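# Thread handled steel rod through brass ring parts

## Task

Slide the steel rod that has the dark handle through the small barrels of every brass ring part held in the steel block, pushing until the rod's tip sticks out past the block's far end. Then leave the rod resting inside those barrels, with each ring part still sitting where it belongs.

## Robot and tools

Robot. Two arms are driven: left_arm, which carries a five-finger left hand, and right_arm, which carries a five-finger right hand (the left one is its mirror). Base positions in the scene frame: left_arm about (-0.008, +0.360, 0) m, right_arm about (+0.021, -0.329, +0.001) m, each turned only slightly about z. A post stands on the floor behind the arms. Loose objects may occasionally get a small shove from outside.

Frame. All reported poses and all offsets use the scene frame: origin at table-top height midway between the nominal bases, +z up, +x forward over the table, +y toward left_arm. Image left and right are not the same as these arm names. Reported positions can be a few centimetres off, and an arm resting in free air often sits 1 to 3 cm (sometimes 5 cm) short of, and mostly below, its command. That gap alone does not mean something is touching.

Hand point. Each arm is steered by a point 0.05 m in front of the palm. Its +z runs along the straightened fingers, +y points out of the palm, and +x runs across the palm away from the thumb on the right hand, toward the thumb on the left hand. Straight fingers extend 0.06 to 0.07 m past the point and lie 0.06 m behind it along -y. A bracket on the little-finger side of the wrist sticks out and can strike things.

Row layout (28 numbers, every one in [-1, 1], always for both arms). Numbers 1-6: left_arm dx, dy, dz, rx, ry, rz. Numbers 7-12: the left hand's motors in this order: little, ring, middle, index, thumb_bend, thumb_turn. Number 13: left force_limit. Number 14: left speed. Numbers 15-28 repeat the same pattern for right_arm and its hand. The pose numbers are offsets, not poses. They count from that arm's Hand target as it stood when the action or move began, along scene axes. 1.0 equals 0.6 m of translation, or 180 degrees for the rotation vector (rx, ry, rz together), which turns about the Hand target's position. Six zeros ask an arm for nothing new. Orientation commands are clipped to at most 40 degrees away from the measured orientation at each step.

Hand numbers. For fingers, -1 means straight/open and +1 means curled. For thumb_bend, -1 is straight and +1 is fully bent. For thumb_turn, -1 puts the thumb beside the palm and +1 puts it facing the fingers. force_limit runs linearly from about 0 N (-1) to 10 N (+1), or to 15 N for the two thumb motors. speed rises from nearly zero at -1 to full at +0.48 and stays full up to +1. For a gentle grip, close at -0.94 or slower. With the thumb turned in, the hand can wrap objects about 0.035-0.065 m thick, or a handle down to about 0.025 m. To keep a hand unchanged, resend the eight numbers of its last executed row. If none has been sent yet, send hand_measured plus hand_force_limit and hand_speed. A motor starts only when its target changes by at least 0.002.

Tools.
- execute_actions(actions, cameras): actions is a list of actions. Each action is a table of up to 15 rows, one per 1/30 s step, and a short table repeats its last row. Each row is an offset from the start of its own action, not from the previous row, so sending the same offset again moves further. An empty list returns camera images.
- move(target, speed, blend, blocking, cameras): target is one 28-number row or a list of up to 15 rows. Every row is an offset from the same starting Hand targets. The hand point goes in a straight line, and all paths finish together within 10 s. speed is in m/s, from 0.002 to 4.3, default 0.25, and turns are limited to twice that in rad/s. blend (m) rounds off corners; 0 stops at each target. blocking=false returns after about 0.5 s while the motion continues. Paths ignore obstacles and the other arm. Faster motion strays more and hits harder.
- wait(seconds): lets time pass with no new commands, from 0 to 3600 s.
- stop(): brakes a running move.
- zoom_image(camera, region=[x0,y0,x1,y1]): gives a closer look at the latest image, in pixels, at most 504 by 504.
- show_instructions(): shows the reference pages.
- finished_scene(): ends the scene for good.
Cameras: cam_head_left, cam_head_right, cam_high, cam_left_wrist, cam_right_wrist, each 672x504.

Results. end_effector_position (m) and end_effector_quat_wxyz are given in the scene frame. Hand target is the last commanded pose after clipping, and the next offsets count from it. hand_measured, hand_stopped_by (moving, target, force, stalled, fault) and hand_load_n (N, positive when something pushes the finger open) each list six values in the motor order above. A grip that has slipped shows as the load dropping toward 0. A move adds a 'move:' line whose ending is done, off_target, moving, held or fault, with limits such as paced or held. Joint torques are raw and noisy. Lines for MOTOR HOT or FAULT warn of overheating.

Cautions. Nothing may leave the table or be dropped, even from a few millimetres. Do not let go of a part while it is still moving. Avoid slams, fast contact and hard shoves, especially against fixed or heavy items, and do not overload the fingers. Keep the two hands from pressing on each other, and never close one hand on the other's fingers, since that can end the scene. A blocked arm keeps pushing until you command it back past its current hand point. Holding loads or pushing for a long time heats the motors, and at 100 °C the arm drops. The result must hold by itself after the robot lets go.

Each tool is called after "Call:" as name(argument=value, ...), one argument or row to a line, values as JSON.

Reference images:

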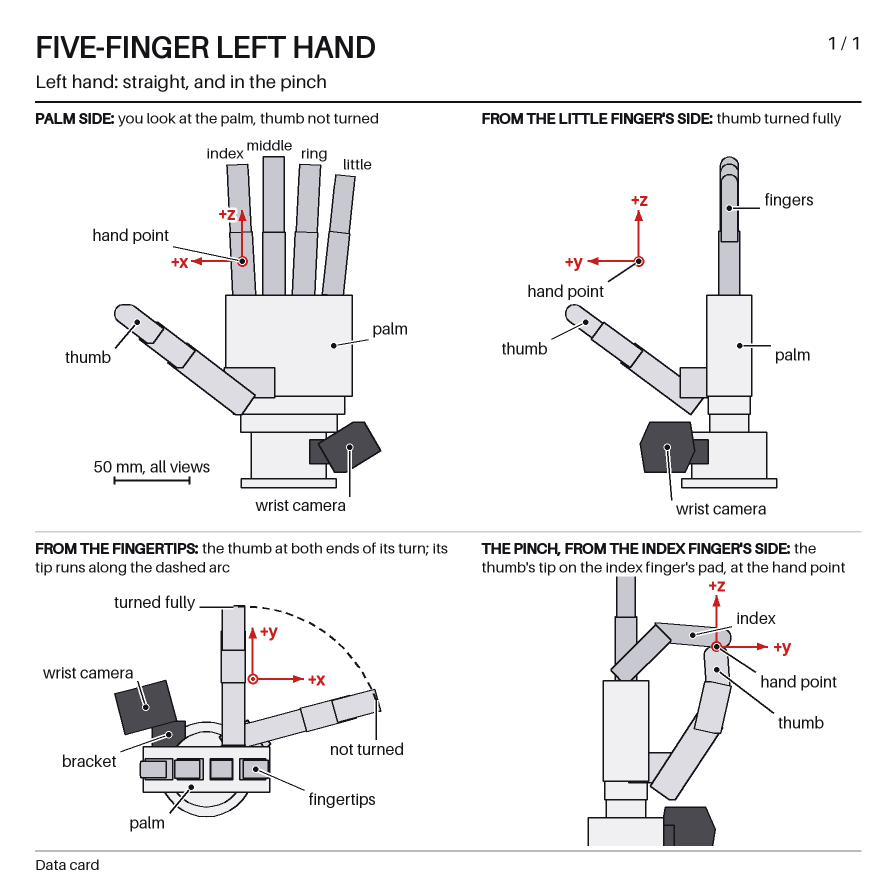

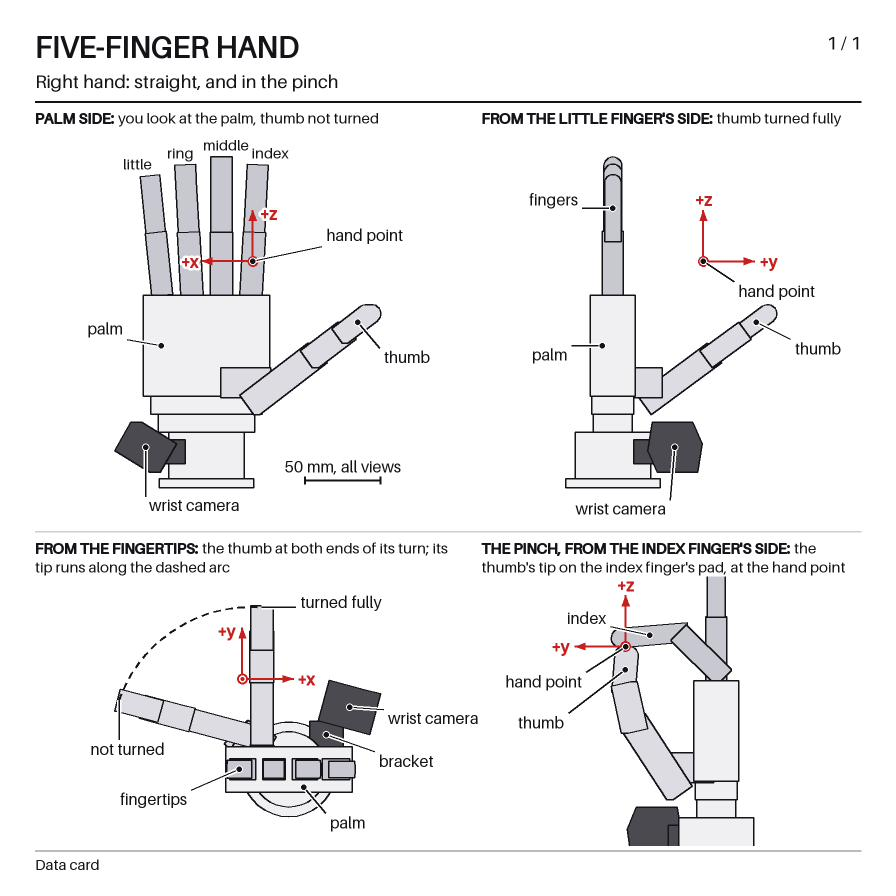

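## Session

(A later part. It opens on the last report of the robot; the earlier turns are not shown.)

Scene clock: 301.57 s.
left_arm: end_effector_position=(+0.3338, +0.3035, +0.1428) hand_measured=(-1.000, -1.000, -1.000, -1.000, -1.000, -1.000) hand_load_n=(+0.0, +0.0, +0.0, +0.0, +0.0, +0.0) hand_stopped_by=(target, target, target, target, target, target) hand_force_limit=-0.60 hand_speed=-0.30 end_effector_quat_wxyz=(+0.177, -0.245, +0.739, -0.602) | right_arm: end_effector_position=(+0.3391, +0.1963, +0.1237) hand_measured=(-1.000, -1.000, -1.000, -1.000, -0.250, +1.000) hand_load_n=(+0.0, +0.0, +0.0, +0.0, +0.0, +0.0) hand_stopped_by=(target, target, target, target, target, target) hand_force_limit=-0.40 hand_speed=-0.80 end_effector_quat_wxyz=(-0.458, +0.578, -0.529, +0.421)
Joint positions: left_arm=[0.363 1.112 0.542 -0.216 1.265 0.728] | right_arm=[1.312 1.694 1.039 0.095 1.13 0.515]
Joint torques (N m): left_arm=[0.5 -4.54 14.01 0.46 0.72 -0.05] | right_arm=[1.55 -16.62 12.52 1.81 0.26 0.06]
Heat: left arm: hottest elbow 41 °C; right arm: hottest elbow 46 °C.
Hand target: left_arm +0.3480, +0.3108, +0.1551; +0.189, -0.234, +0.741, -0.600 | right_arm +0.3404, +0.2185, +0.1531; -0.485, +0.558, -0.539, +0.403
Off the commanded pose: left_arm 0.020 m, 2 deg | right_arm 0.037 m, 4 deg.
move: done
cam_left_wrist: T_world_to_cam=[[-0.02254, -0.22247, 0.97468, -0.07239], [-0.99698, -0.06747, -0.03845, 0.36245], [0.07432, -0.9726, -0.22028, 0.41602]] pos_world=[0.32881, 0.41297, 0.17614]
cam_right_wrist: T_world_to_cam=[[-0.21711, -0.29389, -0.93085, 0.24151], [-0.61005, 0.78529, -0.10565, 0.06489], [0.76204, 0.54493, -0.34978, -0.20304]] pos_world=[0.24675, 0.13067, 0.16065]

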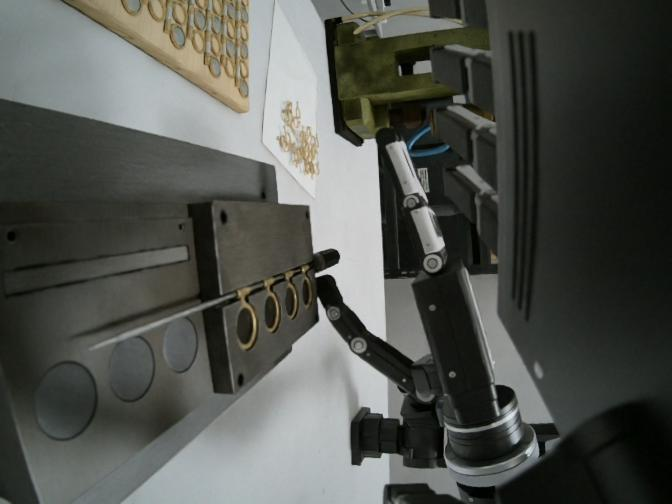

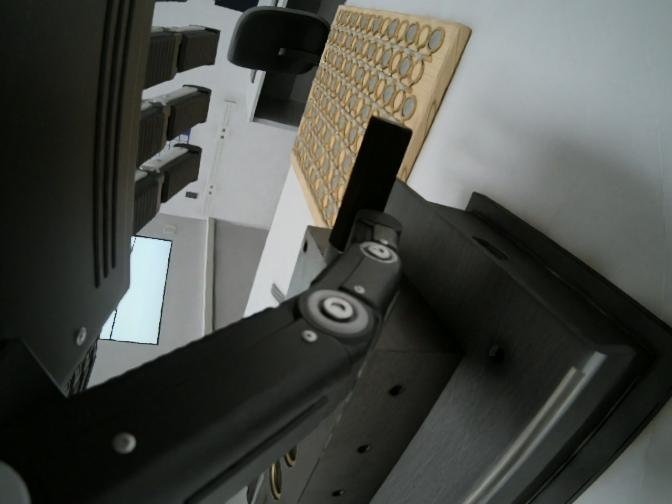

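Call:
move(
  target=[0,0,0,0,0,0,-1,-1,-1,-1,-1,-1,-0.6,-0.3,-0.018,-0.01,0,0,0,0,-1,-1,-1,-1,-0.4,1,-0.4,-0.8],
  speed=0.03,
  cameras=["cam_left_wrist"],
)

Call:
zoom_image(
  camera="cam_left_wrist",
  region=[270, 225, 370, 325],
)

Scene clock: 302.97 s.
left_arm: end_effector_position=(+0.3338, +0.3035, +0.1428) hand_measured=(-1.000, -1.000, -1.000, -1.000, -1.000, -1.000) hand_load_n=(+0.0, +0.0, +0.0, +0.0, +0.0, +0.0) hand_stopped_by=(target, target, target, target, target, target) hand_force_limit=-0.60 hand_speed=-0.30 end_effector_quat_wxyz=(+0.177, -0.245, +0.739, -0.602) | right_arm: end_effector_position=(+0.3321, +0.2006, +0.1289) hand_measured=(-1.000, -1.000, -1.000, -1.000, -0.400, +1.000) hand_load_n=(+0.0, +0.0, +0.0, -0.5, +0.0, +0.0) hand_stopped_by=(target, target, target, target, target, target) hand_force_limit=-0.40 hand_speed=-0.80 end_effector_quat_wxyz=(-0.466, +0.572, -0.531, +0.415)
Joint positions: left_arm=[0.363 1.112 0.542 -0.216 1.265 0.728] | right_arm=[1.327 1.687 1.039 0.095 1.139 0.533]
Joint torques (N m): left_arm=[0.5 -4.54 14 0.44 0.72 -0.05] | right_arm=[1.85 -17.2 10.85 1.29 0.47 0.06]
Heat: left arm: hottest elbow 41 °C; right arm: hottest elbow 46 °C.
Hand target: left_arm +0.3480, +0.3108, +0.1551; +0.189, -0.234, +0.741, -0.600 | right_arm +0.3295, +0.2125, +0.1532; -0.485, +0.558, -0.539, +0.403
Off the commanded pose: left_arm 0.020 m, 2 deg | right_arm 0.027 m, 3 deg.
move: off_target (right_arm)
cam_left_wrist: T_world_to_cam=[[-0.02254, -0.22247, 0.97468, -0.07239], [-0.99698, -0.06747, -0.03845, 0.36245], [0.07432, -0.9726, -0.22028, 0.41602]] pos_world=[0.32881, 0.41297, 0.17614]

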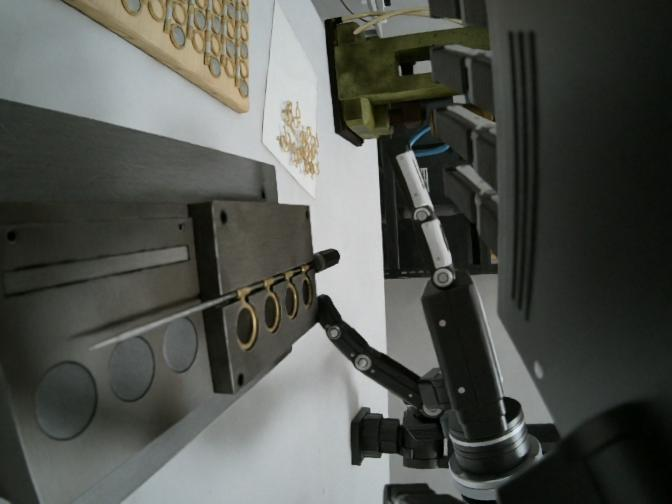

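Scaled by 5.040 from the camera's image (finer frame: 960x720).

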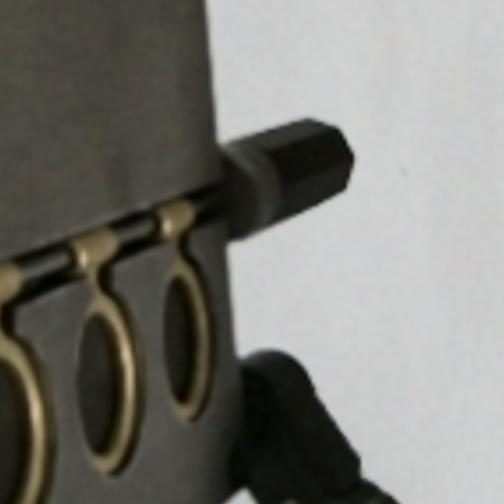

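Call:
move(
  target=[
    [0,0,0,0,0,0,-1,-1,-1,-1,-1,-1,-0.6,-0.3,-0.005,-0.04,0.04,0,0,0,-1,-1,-1,-1,-0.4,1,-0.4,-0.8],
    [0,0,0,0,0,0,-1,-1,-1,-1,-1,-1,-0.6,-0.3,-0.02,-0.1,0.15,0,0,0,-1,-1,-1,-1,-0.4,1,-0.4,-0.8],
  ],
  speed=0.08,
  blend=0.01,
  cameras=["cam_left_wrist", "cam_head_left", "cam_high"],
)

Scene clock: 305.27 s.
left_arm: end_effector_position=(+0.3338, +0.3035, +0.1428) hand_measured=(-1.000, -1.000, -1.000, -1.000, -1.000, -1.000) hand_load_n=(+0.0, +0.0, +0.0, +0.0, +0.0, -0.5) hand_stopped_by=(target, target, target, target, target, target) hand_force_limit=-0.60 hand_speed=-0.30 end_effector_quat_wxyz=(+0.177, -0.245, +0.739, -0.602) | right_arm: end_effector_position=(+0.3181, +0.1528, +0.2339) hand_measured=(-1.000, -1.000, -1.000, -1.000, -0.400, +1.000) hand_load_n=(+0.0, +0.0, +0.0, +0.0, +0.0, +0.0) hand_stopped_by=(target, target, target, target, target, target) hand_force_limit=-0.40 hand_speed=-0.80 end_effector_quat_wxyz=(-0.481, +0.561, -0.537, +0.407)
Joint positions: left_arm=[0.363 1.112 0.542 -0.216 1.265 0.728] | right_arm=[1.327 1.415 1.015 -0.113 1.137 0.533]
Joint torques (N m): left_arm=[0.44 -4.54 14.01 0.47 0.73 -0.05] | right_arm=[1.03 -13.63 10.41 1.14 0.23 -0.07]
Heat: left arm: hottest elbow 41 °C; right arm: hottest elbow 45 °C.
Hand target: left_arm +0.3480, +0.3108, +0.1551; +0.189, -0.234, +0.741, -0.600 | right_arm +0.3175, +0.1526, +0.2430; -0.485, +0.558, -0.539, +0.403
Off the commanded pose: left_arm 0.020 m, 2 deg | right_arm 0.009 m, 1 deg.
move: done
cam_left_wrist: T_world_to_cam=[[-0.02254, -0.22247, 0.97468, -0.07239], [-0.99698, -0.06747, -0.03845, 0.36245], [0.07432, -0.9726, -0.22028, 0.41602]] pos_world=[0.32881, 0.41297, 0.17614]
Images, in order (width x height): cam_head_left 672x504, cam_high 672x504, cam_left_wrist 672x504.

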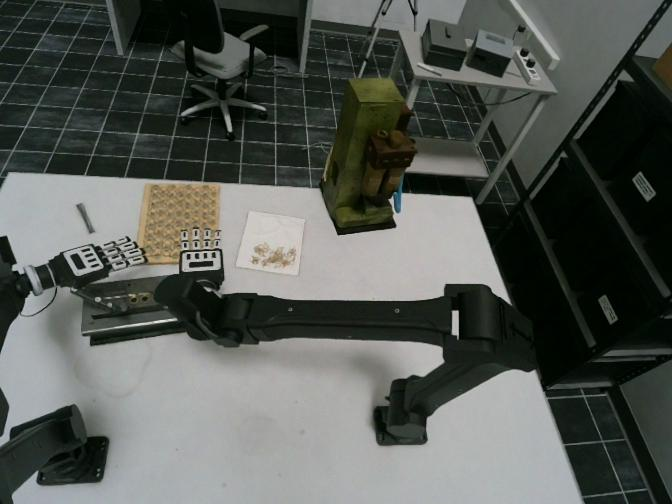

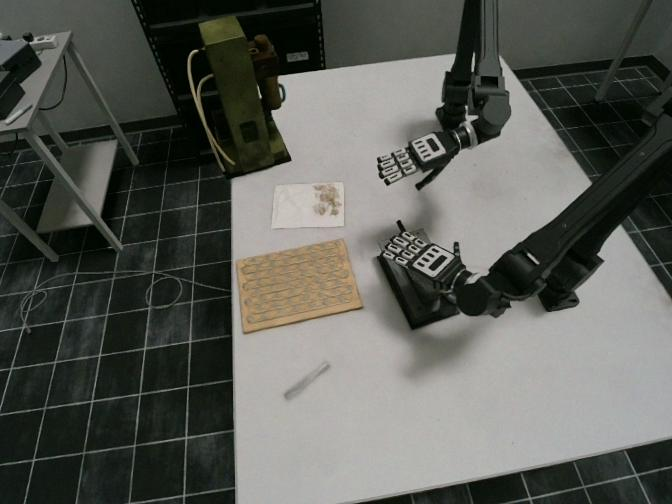

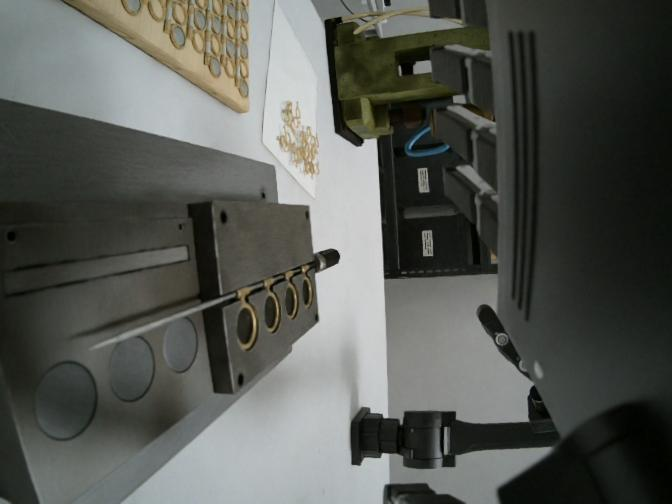

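Call:
zoom_image(
  camera="cam_left_wrist",
  region=[190, 190, 350, 350],
)

Call:
zoom_image(
  camera="cam_left_wrist",
  region=[60, 230, 250, 380],
)

Call:
zoom_image(
  camera="cam_head_left",
  region=[70, 240, 220, 360],
)

Scaled by 3.150 from the camera's image (finer frame: 960x720).

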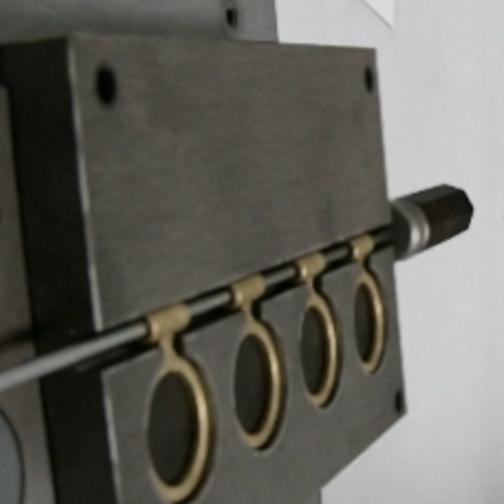

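Scaled by 2.653 from the camera's image (finer frame: 960x720).

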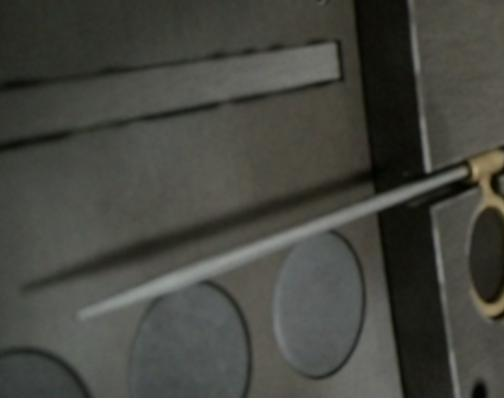

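Scaled by 3.360 from the camera's image (finer frame: 960x720).

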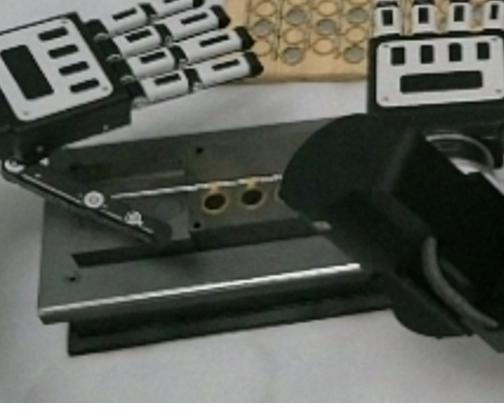

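Call:
move(
  target=[0,0.06,0.2,0,0,0,-1,-1,-1,-1,-1,-1,-0.6,-0.3,-0.03,-0.15,0.05,0,0,0,-1,-1,-1,-1,-0.4,1,-0.4,-0.8],
  speed=0.12,
  cameras=["cam_left_wrist", "cam_head_left", "cam_head_right", "cam_high"],
)

Scene clock: 308.23 s.
left_arm: end_effector_position=(+0.3372, +0.3386, +0.2595) hand_measured=(-1.000, -1.000, -1.000, -1.000, -1.000, -1.000) hand_load_n=(+0.0, +0.0, +0.0, +0.0, +0.0, +0.0) hand_stopped_by=(target, target, target, target, target, target) hand_force_limit=-0.60 hand_speed=-0.30 end_effector_quat_wxyz=(+0.174, -0.246, +0.739, -0.603) | right_arm: end_effector_position=(+0.2962, +0.0683, +0.2704) hand_measured=(-1.000, -1.000, -1.000, -1.000, -0.400, +1.000) hand_load_n=(+0.0, -0.5, +0.0, +0.0, +0.0, +0.0) hand_stopped_by=(target, target, target, target, target, target) hand_force_limit=-0.40 hand_speed=-0.80 end_effector_quat_wxyz=(-0.490, +0.556, -0.540, +0.398)
Joint positions: left_arm=[0.465 1.066 0.878 -0.9 1.328 1.035] | right_arm=[1.317 1.132 0.86 -0.211 1.119 0.53]
Joint torques (N m): left_arm=[0.73 -4.84 15.47 0.18 0.92 -0.05] | right_arm=[0.09 -8.94 10.39 1.18 0.19 -0.28]
Heat: left arm: hottest elbow 41 °C; right arm: hottest elbow 45 °C.
Hand target: left_arm +0.3480, +0.3468, +0.2751; +0.189, -0.234, +0.741, -0.600 | right_arm +0.2995, +0.0625, +0.2731; -0.485, +0.558, -0.539, +0.403
Off the commanded pose: left_arm 0.021 m, 2 deg | right_arm 0.007 m, 1 deg.
move: off_target (left_arm)
cam_left_wrist: T_world_to_cam=[[-0.01863, -0.21918, 0.97551, -0.18095], [-0.99724, -0.06605, -0.03389, 0.3711], [0.07186, -0.97345, -0.21734, 0.47596]] pos_world=[0.3325, 0.44817, 0.29254]
Images, in order (width x height): cam_head_left 672x504, cam_head_right 672x504, cam_high 672x504, cam_left_wrist 672x504.

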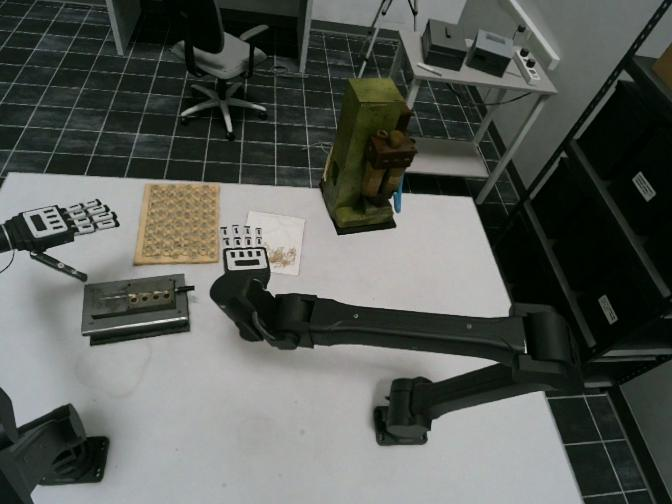

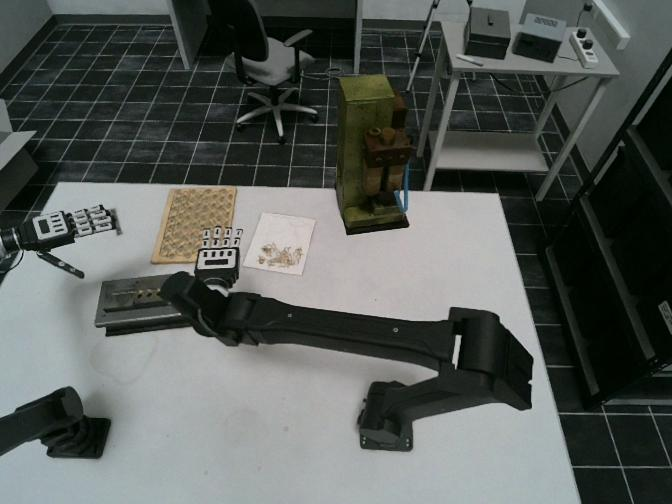

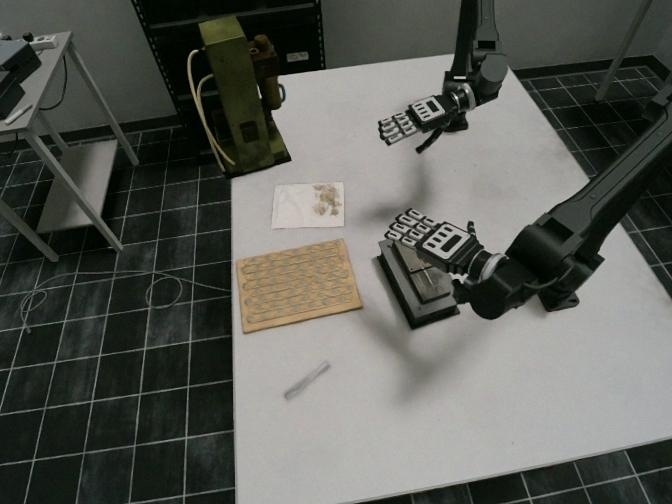

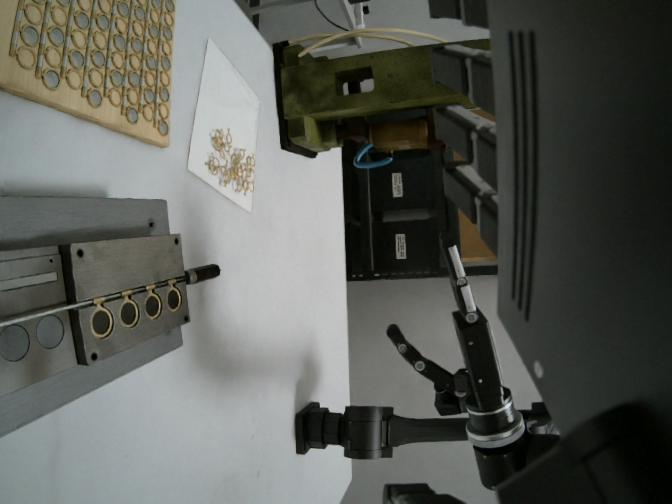

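Call:
zoom_image(
  camera="cam_head_left",
  region=[80, 260, 210, 350],
)

Call:
zoom_image(
  camera="cam_left_wrist",
  region=[60, 220, 240, 380],
)

Scaled by 3.877 from the camera's image (finer frame: 960x720).

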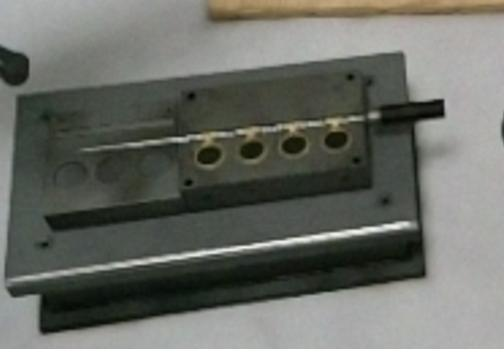

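Scaled by 2.800 from the camera's image (finer frame: 960x720).

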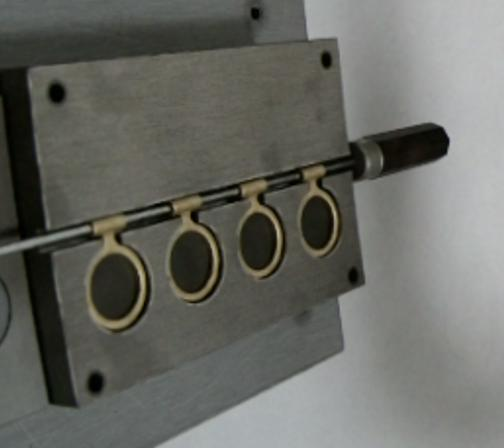

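Call:
finished_scene(
)

The scene is finished: the task was done.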